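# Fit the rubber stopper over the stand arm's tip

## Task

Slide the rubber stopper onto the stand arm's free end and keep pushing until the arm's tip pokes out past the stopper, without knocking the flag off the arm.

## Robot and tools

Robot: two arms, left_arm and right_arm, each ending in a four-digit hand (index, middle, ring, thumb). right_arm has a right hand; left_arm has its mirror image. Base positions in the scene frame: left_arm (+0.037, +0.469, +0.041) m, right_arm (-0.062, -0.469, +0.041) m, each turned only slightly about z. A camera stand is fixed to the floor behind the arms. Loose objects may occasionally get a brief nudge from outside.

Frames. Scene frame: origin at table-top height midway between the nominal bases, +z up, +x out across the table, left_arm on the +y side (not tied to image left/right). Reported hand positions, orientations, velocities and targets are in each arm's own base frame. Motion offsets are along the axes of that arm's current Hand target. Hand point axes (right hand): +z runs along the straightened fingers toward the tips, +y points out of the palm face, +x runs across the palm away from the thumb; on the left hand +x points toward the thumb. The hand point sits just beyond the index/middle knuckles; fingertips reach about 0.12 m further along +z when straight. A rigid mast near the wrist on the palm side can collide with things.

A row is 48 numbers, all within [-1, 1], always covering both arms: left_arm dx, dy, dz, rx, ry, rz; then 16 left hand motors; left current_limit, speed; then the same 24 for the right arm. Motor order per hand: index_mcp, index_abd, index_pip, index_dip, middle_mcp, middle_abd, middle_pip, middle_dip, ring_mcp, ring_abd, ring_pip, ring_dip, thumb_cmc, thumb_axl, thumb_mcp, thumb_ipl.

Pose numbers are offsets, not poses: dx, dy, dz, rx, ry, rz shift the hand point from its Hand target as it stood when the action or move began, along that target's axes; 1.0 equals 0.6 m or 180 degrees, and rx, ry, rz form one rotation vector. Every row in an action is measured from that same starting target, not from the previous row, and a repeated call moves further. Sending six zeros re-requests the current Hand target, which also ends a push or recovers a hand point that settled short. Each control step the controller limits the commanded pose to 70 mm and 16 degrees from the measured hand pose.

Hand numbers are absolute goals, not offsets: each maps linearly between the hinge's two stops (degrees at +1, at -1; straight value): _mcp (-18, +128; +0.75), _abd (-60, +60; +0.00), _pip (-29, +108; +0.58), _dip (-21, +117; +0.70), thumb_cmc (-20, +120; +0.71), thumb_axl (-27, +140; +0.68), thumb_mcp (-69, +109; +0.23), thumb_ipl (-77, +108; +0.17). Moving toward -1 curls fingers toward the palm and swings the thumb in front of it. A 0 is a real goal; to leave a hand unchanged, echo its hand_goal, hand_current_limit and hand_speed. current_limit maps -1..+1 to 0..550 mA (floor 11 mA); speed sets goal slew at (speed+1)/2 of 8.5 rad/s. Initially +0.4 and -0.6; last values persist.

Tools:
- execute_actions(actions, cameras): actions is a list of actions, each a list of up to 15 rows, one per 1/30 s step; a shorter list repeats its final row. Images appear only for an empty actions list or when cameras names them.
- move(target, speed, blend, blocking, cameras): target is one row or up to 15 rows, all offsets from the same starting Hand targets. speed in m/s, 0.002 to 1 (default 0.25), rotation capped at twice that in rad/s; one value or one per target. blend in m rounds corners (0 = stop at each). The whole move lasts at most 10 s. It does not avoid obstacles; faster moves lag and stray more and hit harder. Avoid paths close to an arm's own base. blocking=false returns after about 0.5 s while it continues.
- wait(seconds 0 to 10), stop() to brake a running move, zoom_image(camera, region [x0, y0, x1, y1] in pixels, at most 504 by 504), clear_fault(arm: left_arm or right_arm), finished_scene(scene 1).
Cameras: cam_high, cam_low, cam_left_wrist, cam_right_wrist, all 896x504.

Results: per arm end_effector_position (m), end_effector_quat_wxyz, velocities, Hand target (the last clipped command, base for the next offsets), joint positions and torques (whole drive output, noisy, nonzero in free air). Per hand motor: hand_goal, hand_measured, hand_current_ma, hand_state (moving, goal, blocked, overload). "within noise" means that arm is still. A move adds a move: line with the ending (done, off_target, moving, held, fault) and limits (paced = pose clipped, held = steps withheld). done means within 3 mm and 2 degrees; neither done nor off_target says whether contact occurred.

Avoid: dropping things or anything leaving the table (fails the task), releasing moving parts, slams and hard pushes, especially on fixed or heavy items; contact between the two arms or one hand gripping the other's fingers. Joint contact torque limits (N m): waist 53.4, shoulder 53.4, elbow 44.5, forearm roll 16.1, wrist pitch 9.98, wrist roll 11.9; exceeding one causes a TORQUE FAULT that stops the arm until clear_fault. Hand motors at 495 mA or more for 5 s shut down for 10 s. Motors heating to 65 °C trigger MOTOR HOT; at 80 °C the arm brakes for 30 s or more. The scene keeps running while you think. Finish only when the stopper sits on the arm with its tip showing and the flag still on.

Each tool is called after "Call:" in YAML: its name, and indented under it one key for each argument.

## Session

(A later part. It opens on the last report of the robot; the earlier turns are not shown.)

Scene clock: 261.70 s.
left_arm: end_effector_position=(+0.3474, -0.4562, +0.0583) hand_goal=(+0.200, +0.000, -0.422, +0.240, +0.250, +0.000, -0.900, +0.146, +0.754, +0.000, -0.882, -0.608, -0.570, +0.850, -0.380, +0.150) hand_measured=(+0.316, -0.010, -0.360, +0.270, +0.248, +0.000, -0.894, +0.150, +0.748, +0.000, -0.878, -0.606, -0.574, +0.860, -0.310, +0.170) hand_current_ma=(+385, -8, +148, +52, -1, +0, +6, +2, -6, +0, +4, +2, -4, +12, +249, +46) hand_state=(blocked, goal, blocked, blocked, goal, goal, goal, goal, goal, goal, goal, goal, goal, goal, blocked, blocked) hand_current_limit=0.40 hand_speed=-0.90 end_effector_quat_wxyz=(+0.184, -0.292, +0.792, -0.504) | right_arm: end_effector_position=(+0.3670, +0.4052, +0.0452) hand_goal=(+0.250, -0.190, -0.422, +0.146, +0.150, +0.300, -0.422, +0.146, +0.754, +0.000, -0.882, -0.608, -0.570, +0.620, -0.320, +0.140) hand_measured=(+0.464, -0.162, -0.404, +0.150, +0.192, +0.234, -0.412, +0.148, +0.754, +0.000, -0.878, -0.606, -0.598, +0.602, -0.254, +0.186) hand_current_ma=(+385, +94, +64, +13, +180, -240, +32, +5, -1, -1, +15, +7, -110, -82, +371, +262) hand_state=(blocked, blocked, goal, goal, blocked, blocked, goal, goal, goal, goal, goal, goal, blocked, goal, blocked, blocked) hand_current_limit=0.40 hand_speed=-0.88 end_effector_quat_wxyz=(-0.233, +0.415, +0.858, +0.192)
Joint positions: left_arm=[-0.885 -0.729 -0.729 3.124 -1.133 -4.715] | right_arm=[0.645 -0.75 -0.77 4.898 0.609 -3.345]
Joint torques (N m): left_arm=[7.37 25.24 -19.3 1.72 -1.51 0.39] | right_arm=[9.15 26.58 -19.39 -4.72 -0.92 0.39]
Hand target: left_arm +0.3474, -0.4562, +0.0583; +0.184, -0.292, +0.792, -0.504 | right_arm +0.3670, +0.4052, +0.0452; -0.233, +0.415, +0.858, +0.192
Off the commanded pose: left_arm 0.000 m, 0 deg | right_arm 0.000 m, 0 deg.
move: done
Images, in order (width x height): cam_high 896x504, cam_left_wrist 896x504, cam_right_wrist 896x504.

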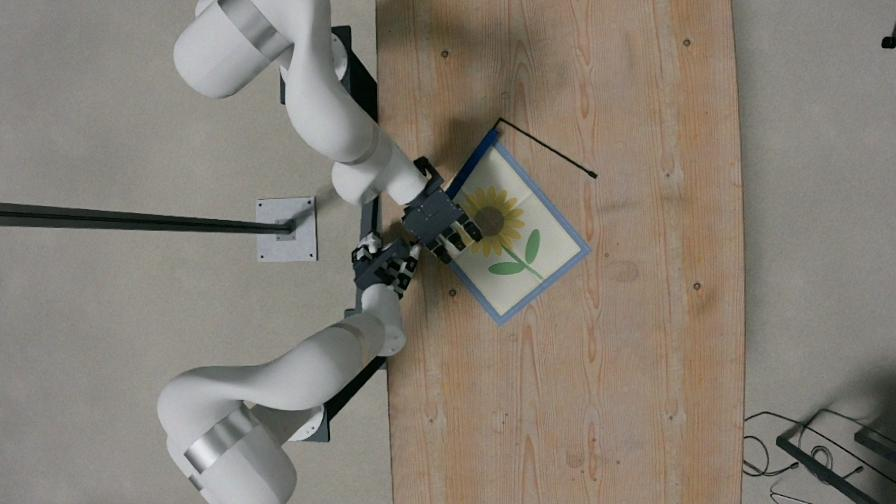

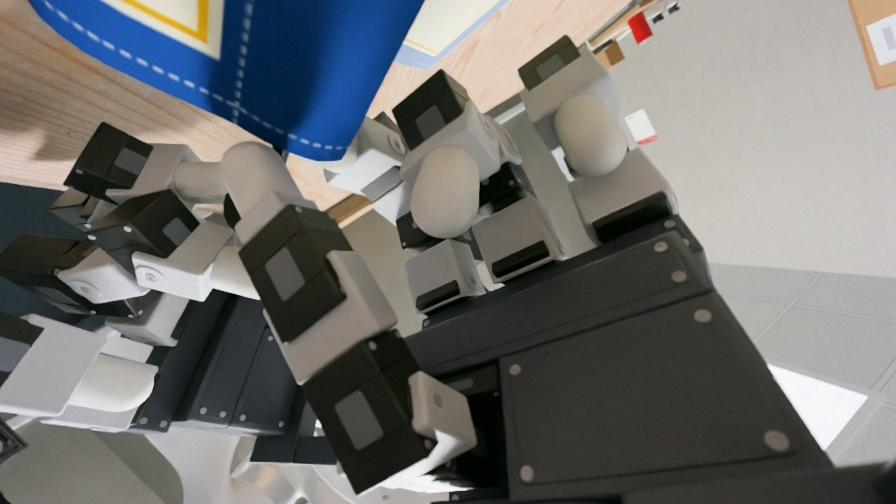

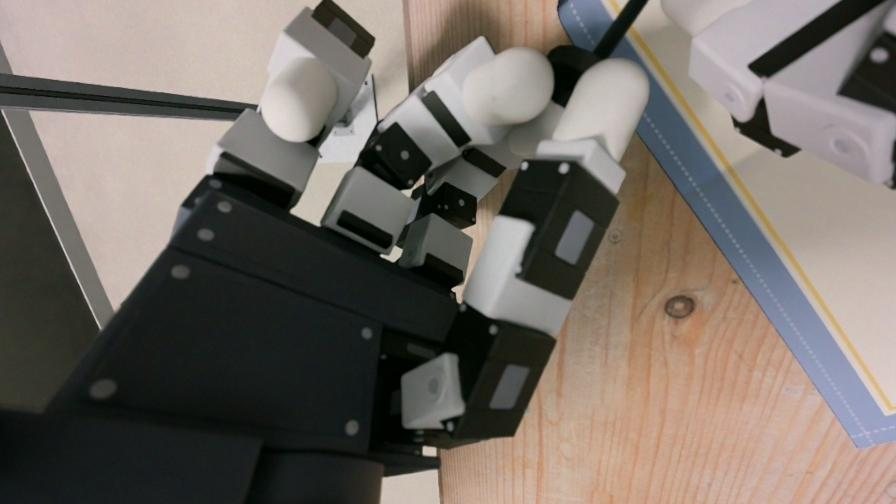

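Call:
move:
  target: [0,0,0,0,0,0,0.2,0,-0.423,0.24,0.25,0,-0.9,0.145,0.753,0,-0.883,-0.609,-0.571,0.85,-0.38,0.15,0.4,-0.9,0.00212,0.00675,0.0021,0,0,0,0.25,-0.19,-0.423,0.145,0.15,0.3,-0.423,0.145,0.753,0,-0.883,-0.609,-0.571,0.62,-0.32,0.14,0.4,-0.88]
  speed: 0.015
  cameras: ["cam_high","cam_left_wrist","cam_right_wrist"]

Call:
zoom_image:
  camera: "cam_right_wrist"
  region: [535, 10, 635, 90]

Call:
zoom_image:
  camera: "cam_high"
  region: [400, 232, 430, 262]

Call:
zoom_image:
  camera: "cam_left_wrist"
  region: [200, 140, 300, 240]

Scene clock: 263.33 s.
left_arm: end_effector_position=(+0.3474, -0.4562, +0.0583) hand_goal=(+0.200, +0.000, -0.422, +0.240, +0.250, +0.000, -0.900, +0.146, +0.754, +0.000, -0.882, -0.608, -0.570, +0.850, -0.380, +0.150) hand_measured=(+0.316, -0.010, -0.360, +0.270, +0.248, +0.000, -0.894, +0.150, +0.748, +0.000, -0.878, -0.606, -0.574, +0.860, -0.310, +0.170) hand_current_ma=(+385, -8, +148, +52, -1, +0, +6, +2, -6, +0, +4, +2, -4, +12, +249, +46) hand_state=(blocked, goal, blocked, blocked, goal, goal, goal, goal, goal, goal, goal, goal, goal, goal, blocked, blocked) hand_current_limit=0.40 hand_speed=-0.90 end_effector_quat_wxyz=(+0.184, -0.292, +0.792, -0.504) | right_arm: end_effector_position=(+0.3692, +0.4090, +0.0454) hand_goal=(+0.250, -0.190, -0.422, +0.146, +0.150, +0.300, -0.422, +0.146, +0.754, +0.000, -0.882, -0.608, -0.570, +0.620, -0.320, +0.140) hand_measured=(+0.464, -0.162, -0.404, +0.150, +0.192, +0.234, -0.412, +0.148, +0.754, +0.000, -0.878, -0.606, -0.598, +0.602, -0.254, +0.186) hand_current_ma=(+385, +94, +64, +13, +180, -240, +32, +5, -1, -1, +15, +7, -110, -82, +371, +262) hand_state=(blocked, blocked, goal, goal, blocked, blocked, goal, goal, goal, goal, goal, goal, blocked, goal, blocked, blocked) hand_current_limit=0.40 hand_speed=-0.88 end_effector_quat_wxyz=(-0.233, +0.415, +0.858, +0.192)
Joint positions: left_arm=[-0.885 -0.729 -0.729 3.124 -1.133 -4.715] | right_arm=[0.649 -0.754 -0.781 4.892 0.607 -3.333]
Joint torques (N m): left_arm=[6.36 25.28 -19.31 1.39 -1.6 0.23] | right_arm=[8.72 26.47 -19.68 -4.17 -0.95 0.4]
Hand target: left_arm +0.3474, -0.4562, +0.0583; +0.184, -0.292, +0.792, -0.504 | right_arm +0.3692, +0.4090, +0.0454; -0.233, +0.415, +0.858, +0.192
Off the commanded pose: left_arm 0.000 m, 0 deg | right_arm 0.000 m, 0 deg.
move: done
Images, in order (width x height): cam_high 896x504, cam_left_wrist 896x504, cam_right_wrist 896x504.

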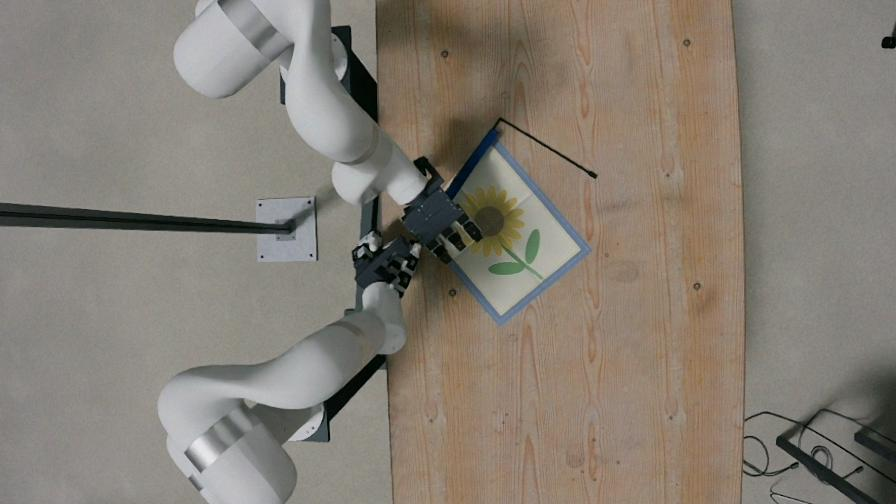

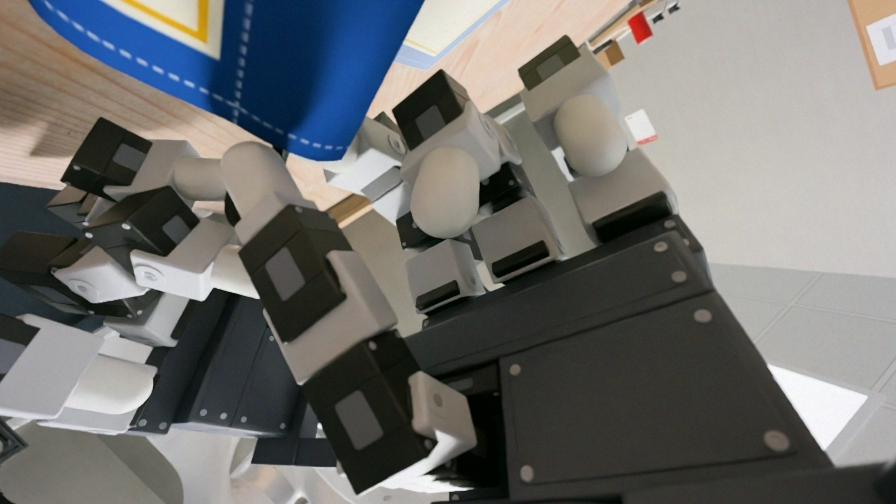

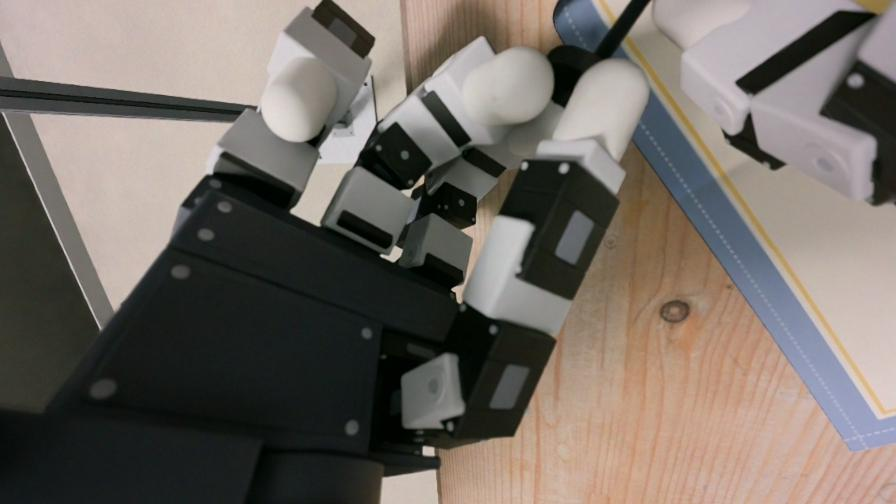

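Scaled by 5.040 from the camera's 896x504 image, which has a finer 1280x720 frame.

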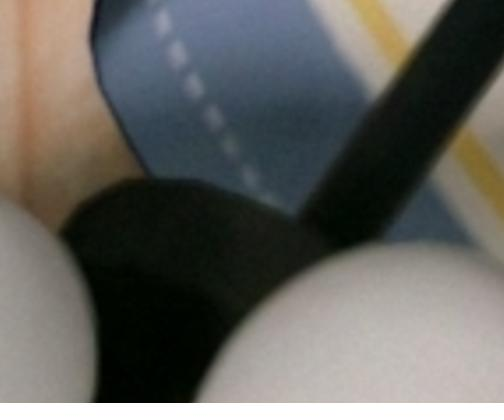

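Scaled by 16.800 from the camera's 896x504 image, which has a finer 1280x720 frame.

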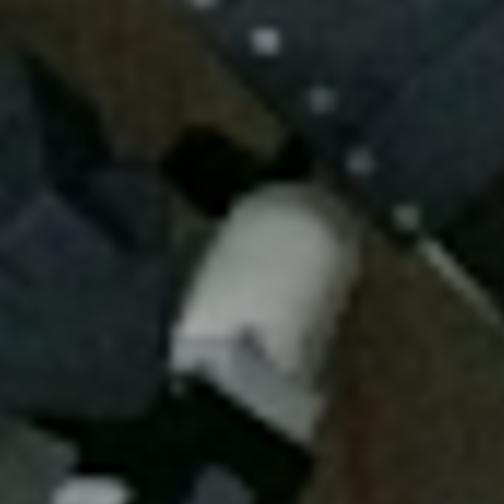

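Scaled by 5.040 from the camera's 896x504 image, which has a finer 1280x720 frame.

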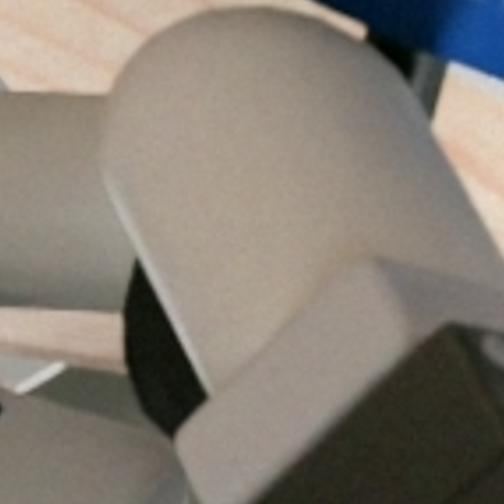

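Call:
move:
  target: [0,0,0,0,0,0,0.2,0,-0.423,0.24,0.25,0,-0.9,0.145,0.753,0,-0.883,-0.609,-0.571,0.85,-0.38,0.15,0.4,-0.9,0.00058,0.0036,0.00213,0,0,0,0.25,-0.19,-0.423,0.145,0.15,0.3,-0.423,0.145,0.753,0,-0.883,-0.609,-0.571,0.62,-0.32,0.14,0.4,-0.88]
  speed: 0.01
  cameras: ["cam_high","cam_left_wrist","cam_right_wrist"]

Call:
zoom_image:
  camera: "cam_right_wrist"
  region: [535, 10, 635, 90]

Call:
zoom_image:
  camera: "cam_left_wrist"
  region: [200, 140, 300, 240]

Scene clock: 264.63 s.
left_arm: end_effector_position=(+0.3474, -0.4562, +0.0583) hand_goal=(+0.200, +0.000, -0.422, +0.240, +0.250, +0.000, -0.900, +0.146, +0.754, +0.000, -0.882, -0.608, -0.570, +0.850, -0.380, +0.150) hand_measured=(+0.316, -0.010, -0.358, +0.272, +0.248, +0.000, -0.894, +0.150, +0.748, +0.000, -0.878, -0.606, -0.574, +0.860, -0.310, +0.172) hand_current_ma=(+385, -8, +151, +54, -1, +0, +6, +2, -6, +0, +4, +2, -4, +12, +249, +48) hand_state=(blocked, goal, blocked, blocked, goal, goal, goal, goal, goal, goal, goal, goal, goal, goal, blocked, blocked) hand_current_limit=0.40 hand_speed=-0.90 end_effector_quat_wxyz=(+0.184, -0.292, +0.792, -0.504) | right_arm: end_effector_position=(+0.3704, +0.4112, +0.0448) hand_goal=(+0.250, -0.190, -0.422, +0.146, +0.150, +0.300, -0.422, +0.146, +0.754, +0.000, -0.882, -0.608, -0.570, +0.620, -0.320, +0.140) hand_measured=(+0.464, -0.162, -0.406, +0.148, +0.190, +0.234, -0.412, +0.148, +0.754, +0.000, -0.878, -0.606, -0.598, +0.602, -0.254, +0.186) hand_current_ma=(+385, +94, +63, +6, +177, -240, +32, +5, -1, -1, +15, +7, -110, -82, +371, +262) hand_state=(blocked, blocked, goal, goal, blocked, blocked, goal, goal, goal, goal, goal, goal, blocked, goal, blocked, blocked) hand_current_limit=0.40 hand_speed=-0.88 end_effector_quat_wxyz=(-0.233, +0.415, +0.858, +0.192)
Joint positions: left_arm=[-0.885 -0.729 -0.729 3.124 -1.133 -4.715] | right_arm=[0.651 -0.758 -0.788 4.89 0.607 -3.328]
Joint torques (N m): left_arm=[7.22 25.44 -19.54 1.53 -1.7 0.22] | right_arm=[9.08 26.97 -18.62 -4.74 -0.94 0.23]
Hand target: left_arm +0.3474, -0.4562, +0.0583; +0.184, -0.292, +0.792, -0.504 | right_arm +0.3705, +0.4112, +0.0448; -0.233, +0.415, +0.858, +0.192
Off the commanded pose: left_arm 0.000 m, 0 deg | right_arm 0.000 m, 0 deg.
move: done
Images, in order (width x height): cam_high 896x504, cam_left_wrist 896x504, cam_right_wrist 896x504.

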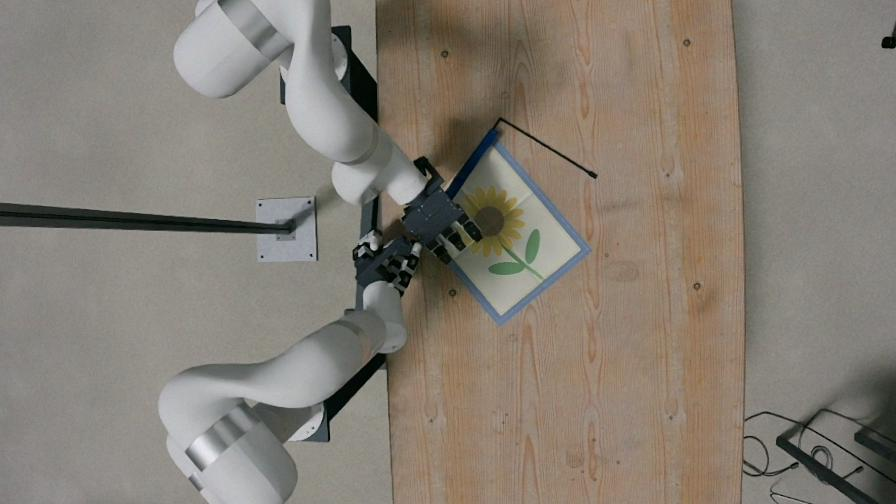

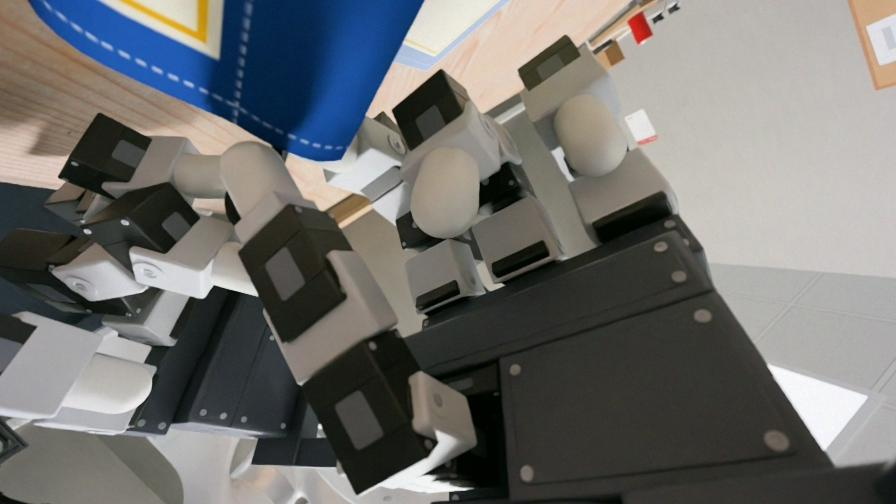

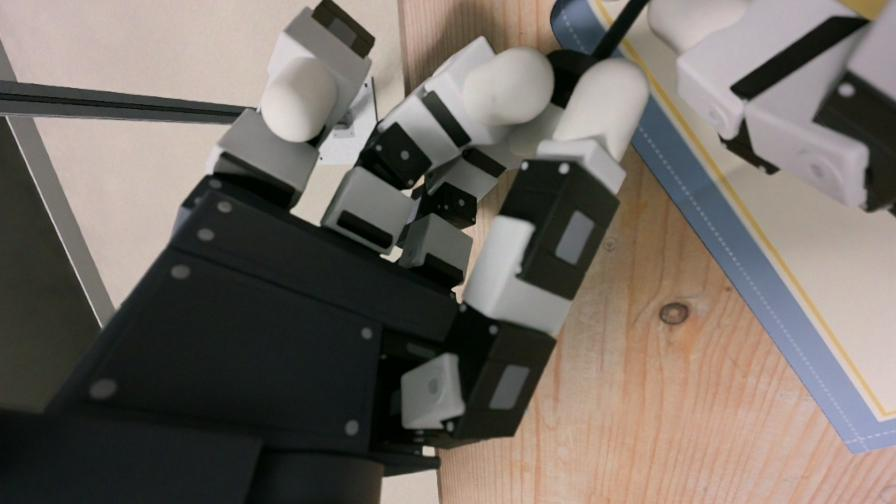

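Scaled by 5.040 from the camera's 896x504 image, which has a finer 1280x720 frame.

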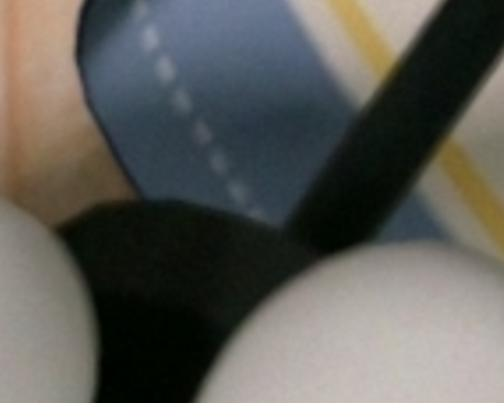

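Scaled by 5.040 from the camera's 896x504 image, which has a finer 1280x720 frame.

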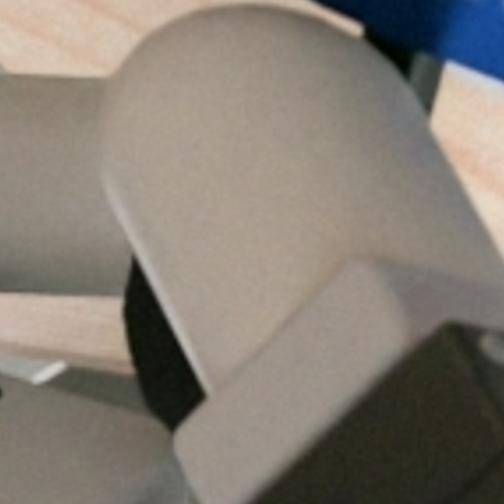

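Call:
move:
  target:
    - [0,0,0,0,0,0,0.2,0,-0.423,0.24,0.25,0,-0.9,0.145,0.753,0,-0.883,-0.609,-0.571,0.85,-0.38,0.15,0.4,-0.9,0,-0.00528,-0.00247,0,0,0,0.25,-0.19,-0.423,0.145,0.15,0.3,-0.423,0.145,0.753,0,-0.883,-0.609,-0.571,0.62,-0.32,0.14,0.4,-0.88]
    - [0,0,0,0,0,0,0.2,0,-0.423,0.24,0.25,0,-0.9,0.145,0.753,0,-0.883,-0.609,-0.571,0.85,-0.38,0.15,0.4,-0.9,0.00285,-0.00355,-0.00618,0,0,0,0.25,-0.19,-0.423,0.145,0.15,0.3,-0.423,0.145,0.753,0,-0.883,-0.609,-0.571,0.62,-0.32,0.14,0.4,-0.88]
  speed: 0.02
  cameras: ["cam_high","cam_left_wrist","cam_right_wrist"]

Call:
zoom_image:
  camera: "cam_right_wrist"
  region: [535, 10, 635, 90]

Call:
zoom_image:
  camera: "cam_left_wrist"
  region: [200, 140, 300, 240]

Call:
zoom_image:
  camera: "cam_high"
  region: [400, 232, 430, 262]

Scene clock: 266.60 s.
left_arm: end_effector_position=(+0.3474, -0.4562, +0.0583) hand_goal=(+0.200, +0.000, -0.422, +0.240, +0.250, +0.000, -0.900, +0.146, +0.754, +0.000, -0.882, -0.608, -0.570, +0.850, -0.380, +0.150) hand_measured=(+0.316, -0.010, -0.358, +0.272, +0.248, +0.000, -0.894, +0.150, +0.748, +0.000, -0.878, -0.606, -0.574, +0.860, -0.310, +0.172) hand_current_ma=(+385, -8, +151, +54, -1, +0, +6, +2, -6, +0, +4, +2, -4, +12, +249, +48) hand_state=(blocked, goal, blocked, blocked, goal, goal, goal, goal, goal, goal, goal, goal, goal, goal, blocked, blocked) hand_current_limit=0.40 hand_speed=-0.90 end_effector_quat_wxyz=(+0.184, -0.292, +0.792, -0.504) | right_arm: end_effector_position=(+0.3687, +0.4091, +0.0486) hand_goal=(+0.250, -0.190, -0.422, +0.146, +0.150, +0.300, -0.422, +0.146, +0.754, +0.000, -0.882, -0.608, -0.570, +0.620, -0.320, +0.140) hand_measured=(+0.464, -0.162, -0.406, +0.150, +0.190, +0.234, -0.412, +0.148, +0.754, +0.000, -0.878, -0.606, -0.598, +0.602, -0.254, +0.186) hand_current_ma=(+385, +94, +63, +13, +176, -240, +32, +5, -1, -1, +15, +7, -110, -82, +371, +262) hand_state=(blocked, blocked, goal, goal, blocked, blocked, goal, goal, goal, goal, goal, goal, blocked, goal, blocked, blocked) hand_current_limit=0.40 hand_speed=-0.88 end_effector_quat_wxyz=(-0.233, +0.415, +0.858, +0.192)
Joint positions: left_arm=[-0.885 -0.729 -0.729 3.124 -1.133 -4.715] | right_arm=[0.649 -0.745 -0.777 4.885 0.607 -3.324]
Joint torques (N m): left_arm=[6.94 26.24 -19.35 1.69 -1.89 0.12] | right_arm=[6.27 59.94 -1.8 -3.6 -0.75 0.27]
Hand target: left_arm +0.3474, -0.4562, +0.0583; +0.184, -0.292, +0.792, -0.504 | right_arm +0.3687, +0.4091, +0.0485; -0.233, +0.415, +0.858, +0.192
Off the commanded pose: left_arm 0.000 m, 0 deg | right_arm 0.000 m, 0 deg.
move: done
Images, in order (width x height): cam_high 896x504, cam_left_wrist 896x504, cam_right_wrist 896x504.

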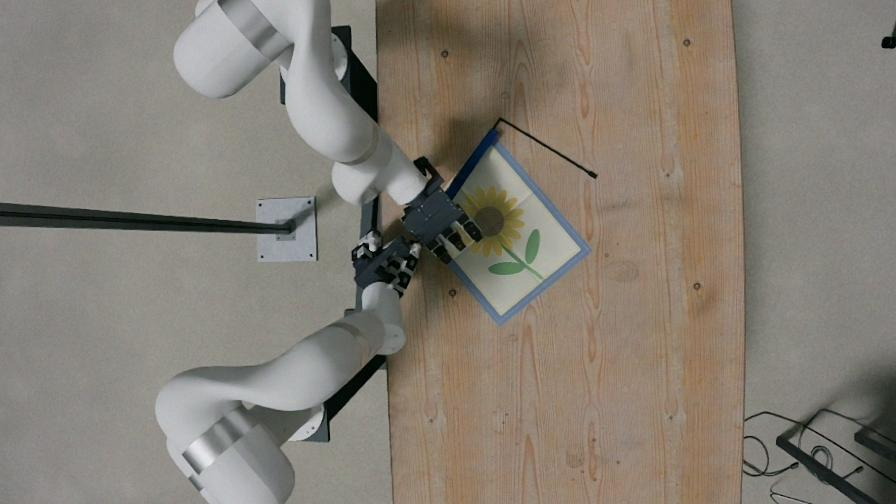

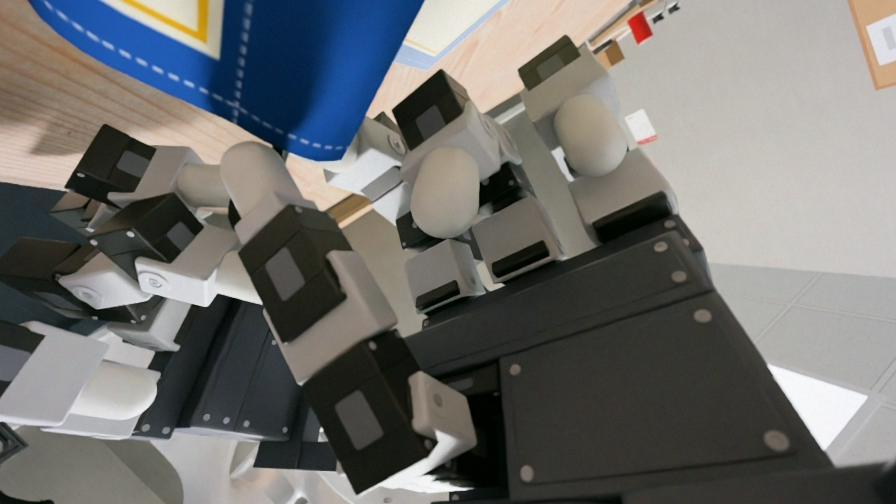

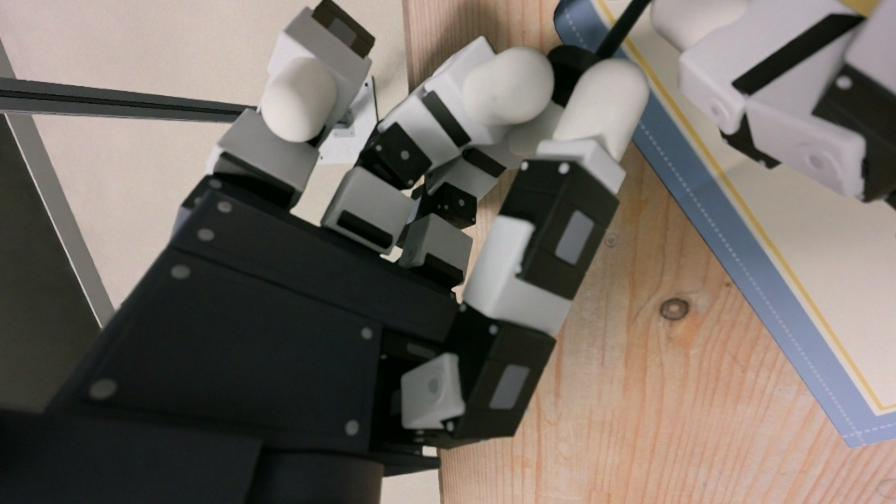

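Scaled by 5.040 from the camera's 896x504 image, which has a finer 1280x720 frame.

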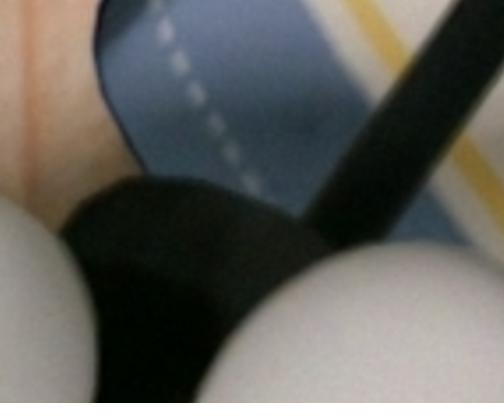

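Scaled by 5.040 from the camera's 896x504 image, which has a finer 1280x720 frame.

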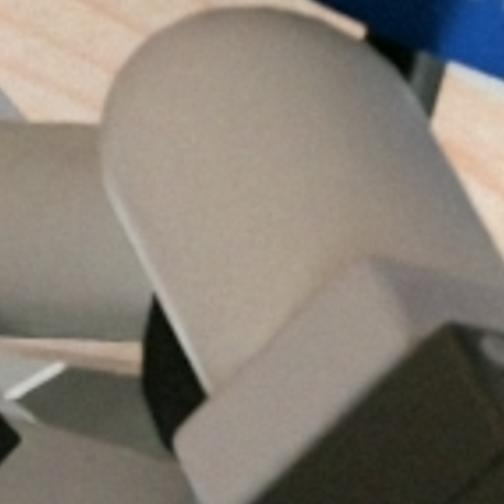

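Scaled by 16.800 from the camera's 896x504 image, which has a finer 1280x720 frame.

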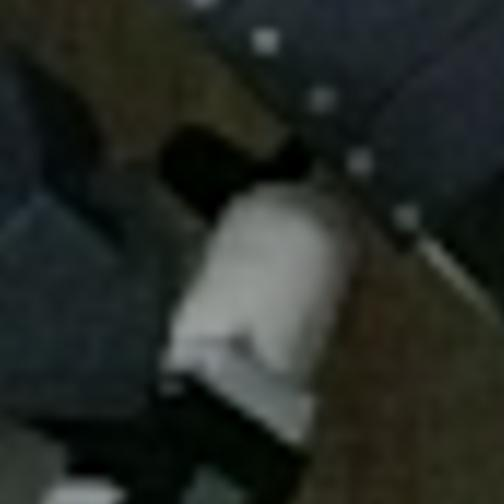

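Call:
move:
  target: [0,0,0,0,0,0,0.2,0,-0.423,0.24,0.25,0,-0.9,0.145,0.753,0,-0.883,-0.609,-0.571,0.85,-0.38,0.15,0.4,-0.9,0.0009,0.00577,0.0034,0,0,0,0.25,-0.19,-0.423,0.145,0.15,0.3,-0.423,0.145,0.753,0,-0.883,-0.609,-0.571,0.62,-0.32,0.14,0.4,-0.88]
  speed: 0.015
  cameras: ["cam_high","cam_left_wrist","cam_right_wrist"]

Call:
zoom_image:
  camera: "cam_right_wrist"
  region: [535, 10, 635, 90]

Call:
zoom_image:
  camera: "cam_left_wrist"
  region: [200, 140, 300, 240]

Call:
zoom_image:
  camera: "cam_high"
  region: [400, 232, 430, 262]

Scene clock: 267.83 s.
left_arm: end_effector_position=(+0.3474, -0.4562, +0.0583) hand_goal=(+0.200, +0.000, -0.422, +0.240, +0.250, +0.000, -0.900, +0.146, +0.754, +0.000, -0.882, -0.608, -0.570, +0.850, -0.380, +0.150) hand_measured=(+0.316, -0.010, -0.358, +0.272, +0.248, +0.000, -0.894, +0.150, +0.748, +0.000, -0.878, -0.606, -0.576, +0.860, -0.310, +0.172) hand_current_ma=(+385, -8, +151, +54, -1, +0, +6, +2, -6, +0, +4, +2, -4, +12, +249, +48) hand_state=(blocked, goal, blocked, blocked, goal, goal, goal, goal, goal, goal, goal, goal, goal, goal, blocked, blocked) hand_current_limit=0.40 hand_speed=-0.90 end_effector_quat_wxyz=(+0.184, -0.292, +0.792, -0.504) | right_arm: end_effector_position=(+0.3707, +0.4125, +0.0476) hand_goal=(+0.250, -0.190, -0.422, +0.146, +0.150, +0.300, -0.422, +0.146, +0.754, +0.000, -0.882, -0.608, -0.570, +0.620, -0.320, +0.140) hand_measured=(+0.464, -0.162, -0.406, +0.144, +0.190, +0.234, -0.412, +0.148, +0.754, +0.000, -0.878, -0.606, -0.598, +0.602, -0.254, +0.186) hand_current_ma=(+385, +96, +61, -6, +176, -238, +32, +5, -1, -1, +15, +7, -110, -82, +371, +262) hand_state=(blocked, blocked, goal, goal, blocked, blocked, goal, goal, goal, goal, goal, goal, blocked, goal, blocked, blocked) hand_current_limit=0.40 hand_speed=-0.88 end_effector_quat_wxyz=(-0.233, +0.415, +0.858, +0.192)
Joint positions: left_arm=[-0.885 -0.729 -0.729 3.124 -1.133 -4.715] | right_arm=[0.653 -0.751 -0.788 4.882 0.606 -3.316]
Joint torques (N m): left_arm=[7 26.93 -19.47 1.41 -1.89 0.02] | right_arm=[9.75 28.2 -20.19 -4.15 -0.81 0.39]
Hand target: left_arm +0.3474, -0.4562, +0.0583; +0.184, -0.292, +0.792, -0.504 | right_arm +0.3707, +0.4125, +0.0476; -0.233, +0.415, +0.858, +0.192
Off the commanded pose: left_arm 0.000 m, 0 deg | right_arm 0.000 m, 0 deg.
move: done
Images, in order (width x height): cam_high 896x504, cam_left_wrist 896x504, cam_right_wrist 896x504.

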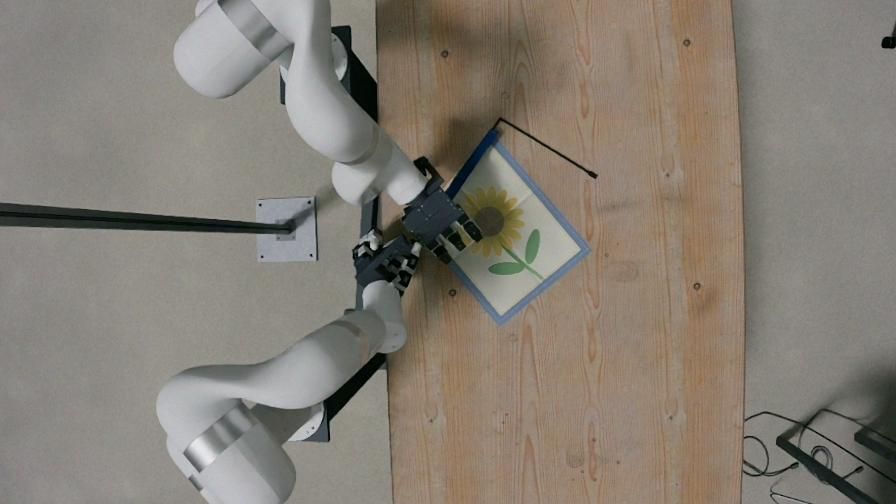

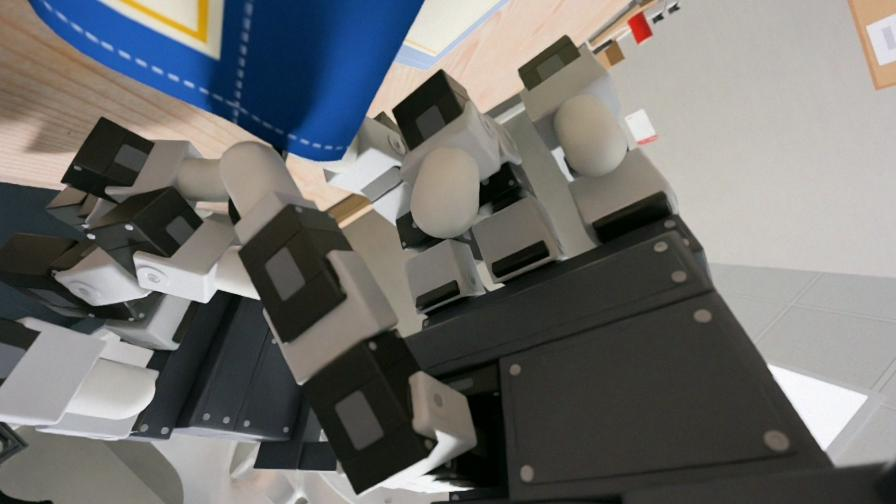

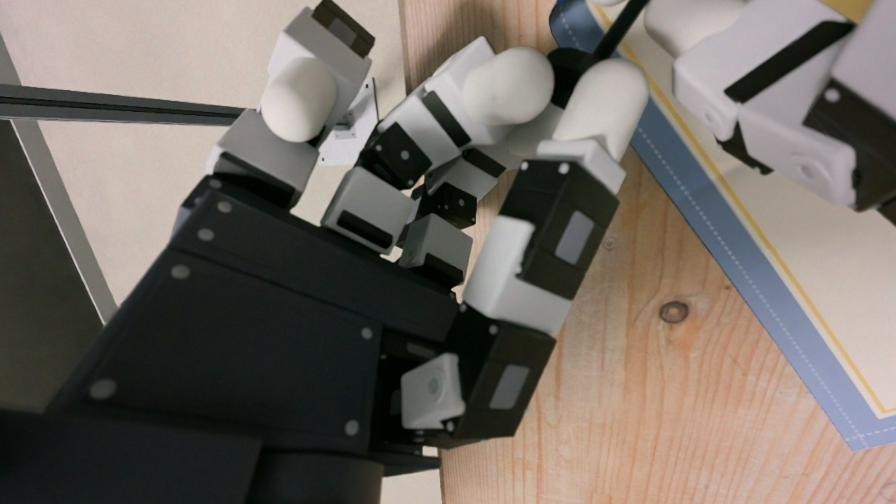

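Scaled by 5.040 from the camera's 896x504 image, which has a finer 1280x720 frame.

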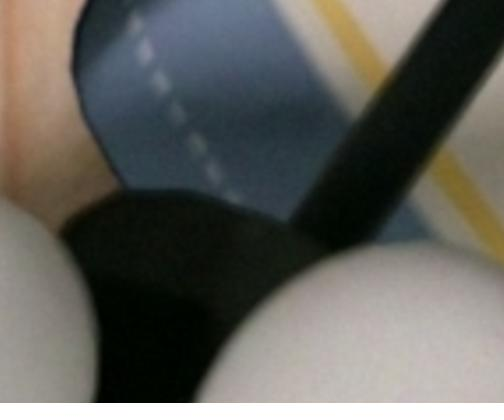

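Scaled by 5.040 from the camera's 896x504 image, which has a finer 1280x720 frame.

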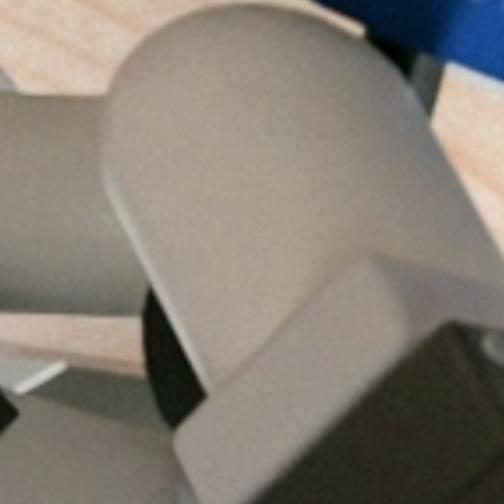

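Scaled by 16.800 from the camera's 896x504 image, which has a finer 1280x720 frame.

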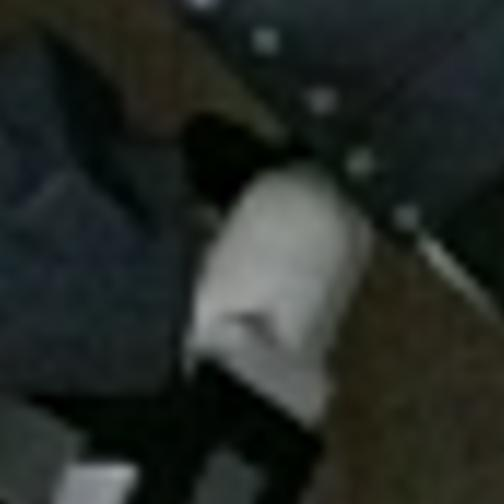

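Call:
move:
  target: [0,0,0,0,0,0,0.2,0,-0.423,0.24,0.25,0,-0.9,0.145,0.753,0,-0.883,-0.609,-0.571,0.85,-0.38,0.15,0.4,-0.9,0.00058,0.0036,0.00213,0,0,0,0.25,-0.19,-0.423,0.145,0.15,0.3,-0.423,0.145,0.753,0,-0.883,-0.609,-0.571,0.62,-0.32,0.14,0.4,-0.88]
  speed: 0.01
  cameras: ["cam_high","cam_left_wrist","cam_right_wrist"]

Call:
zoom_image:
  camera: "cam_right_wrist"
  region: [535, 10, 635, 90]

Call:
zoom_image:
  camera: "cam_left_wrist"
  region: [200, 140, 300, 240]

Scene clock: 268.93 s.
left_arm: end_effector_position=(+0.3474, -0.4562, +0.0583) hand_goal=(+0.200, +0.000, -0.422, +0.240, +0.250, +0.000, -0.900, +0.146, +0.754, +0.000, -0.882, -0.608, -0.570, +0.850, -0.380, +0.150) hand_measured=(+0.314, -0.016, -0.358, +0.272, +0.248, +0.000, -0.894, +0.150, +0.748, +0.000, -0.878, -0.606, -0.580, +0.860, -0.310, +0.172) hand_current_ma=(+380, -16, +151, +54, -1, +0, +6, +2, -6, +0, +4, +2, -12, +12, +249, +52) hand_state=(blocked, goal, blocked, blocked, goal, goal, goal, goal, goal, goal, goal, goal, goal, goal, blocked, blocked) hand_current_limit=0.40 hand_speed=-0.90 end_effector_quat_wxyz=(+0.184, -0.292, +0.792, -0.504) | right_arm: end_effector_position=(+0.3719, +0.4146, +0.0471) hand_goal=(+0.250, -0.190, -0.422, +0.146, +0.150, +0.300, -0.422, +0.146, +0.754, +0.000, -0.882, -0.608, -0.570, +0.620, -0.320, +0.140) hand_measured=(+0.464, -0.156, -0.414, +0.134, +0.188, +0.242, -0.412, +0.148, +0.754, +0.000, -0.878, -0.606, -0.598, +0.602, -0.254, +0.186) hand_current_ma=(+385, +113, +30, -43, +162, -209, +32, +5, -1, -1, +15, +7, -110, -82, +371, +262) hand_state=(blocked, blocked, goal, goal, blocked, blocked, goal, goal, goal, goal, goal, goal, blocked, goal, blocked, blocked) hand_current_limit=0.40 hand_speed=-0.88 end_effector_quat_wxyz=(-0.233, +0.415, +0.858, +0.192)
Joint positions: left_arm=[-0.885 -0.729 -0.729 3.124 -1.133 -4.715] | right_arm=[0.655 -0.755 -0.795 4.881 0.605 -3.312]
Joint torques (N m): left_arm=[5.82 27.07 -19.58 1.51 -2.01 -0.04] | right_arm=[10.03 29.94 -22.51 -3.83 -0.55 0.22]
Hand target: left_arm +0.3474, -0.4562, +0.0583; +0.184, -0.292, +0.792, -0.504 | right_arm +0.3719, +0.4146, +0.0471; -0.233, +0.415, +0.858, +0.192
Off the commanded pose: left_arm 0.000 m, 0 deg | right_arm 0.000 m, 0 deg.
move: done
Images, in order (width x height): cam_high 896x504, cam_left_wrist 896x504, cam_right_wrist 896x504.

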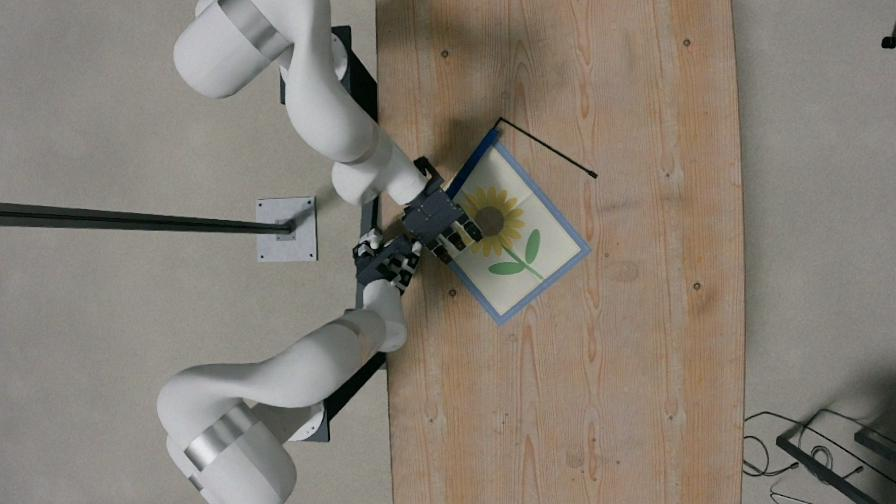

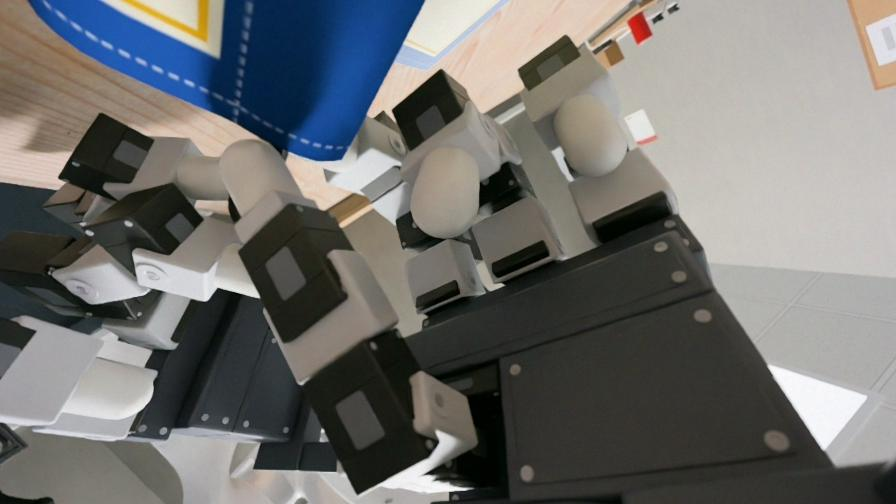

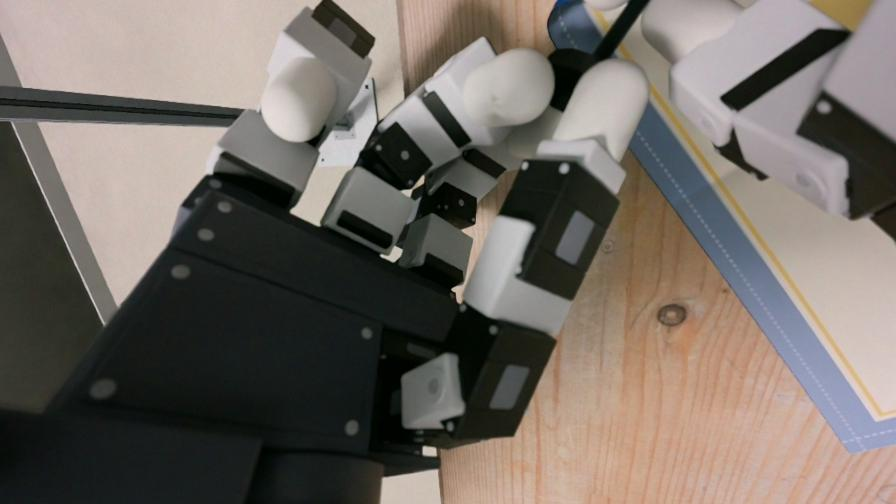

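Scaled by 5.040 from the camera's 896x504 image, which has a finer 1280x720 frame.

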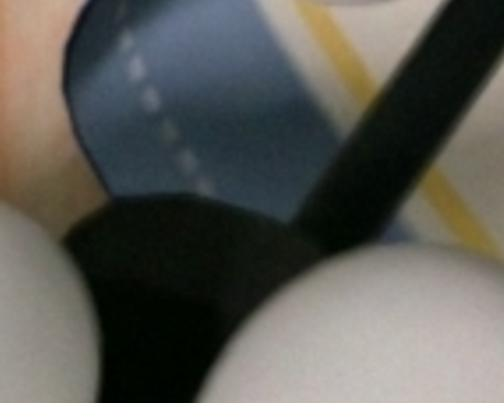

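Scaled by 5.040 from the camera's 896x504 image, which has a finer 1280x720 frame.

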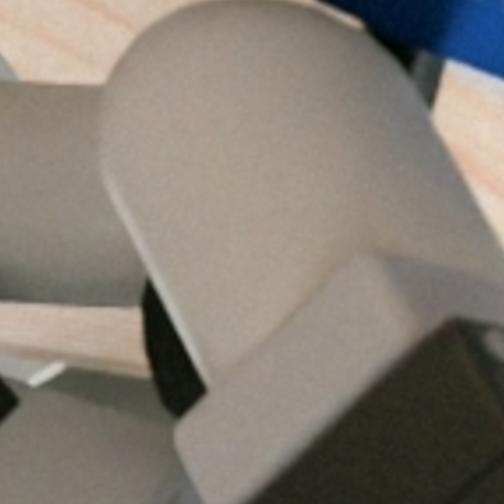

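Call:
zoom_image:
  camera: "cam_high"
  region: [480, 100, 520, 140]

Call:
zoom_image:
  camera: "cam_high"
  region: [400, 232, 430, 262]

Scaled by 12.600 from the camera's 896x504 image, which has a finer 1280x720 frame.

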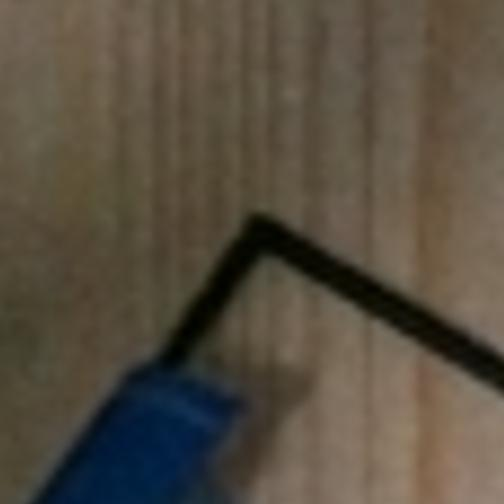

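Scaled by 16.800 from the camera's 896x504 image, which has a finer 1280x720 frame.

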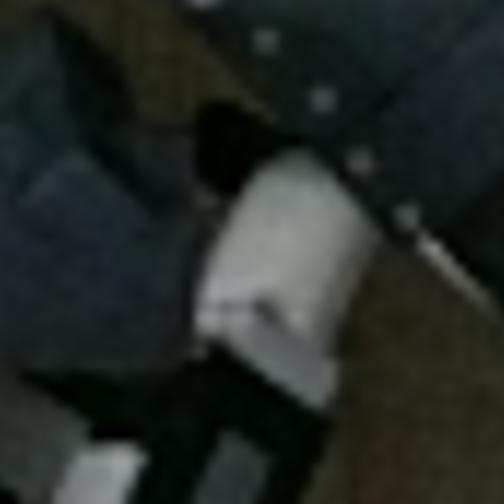

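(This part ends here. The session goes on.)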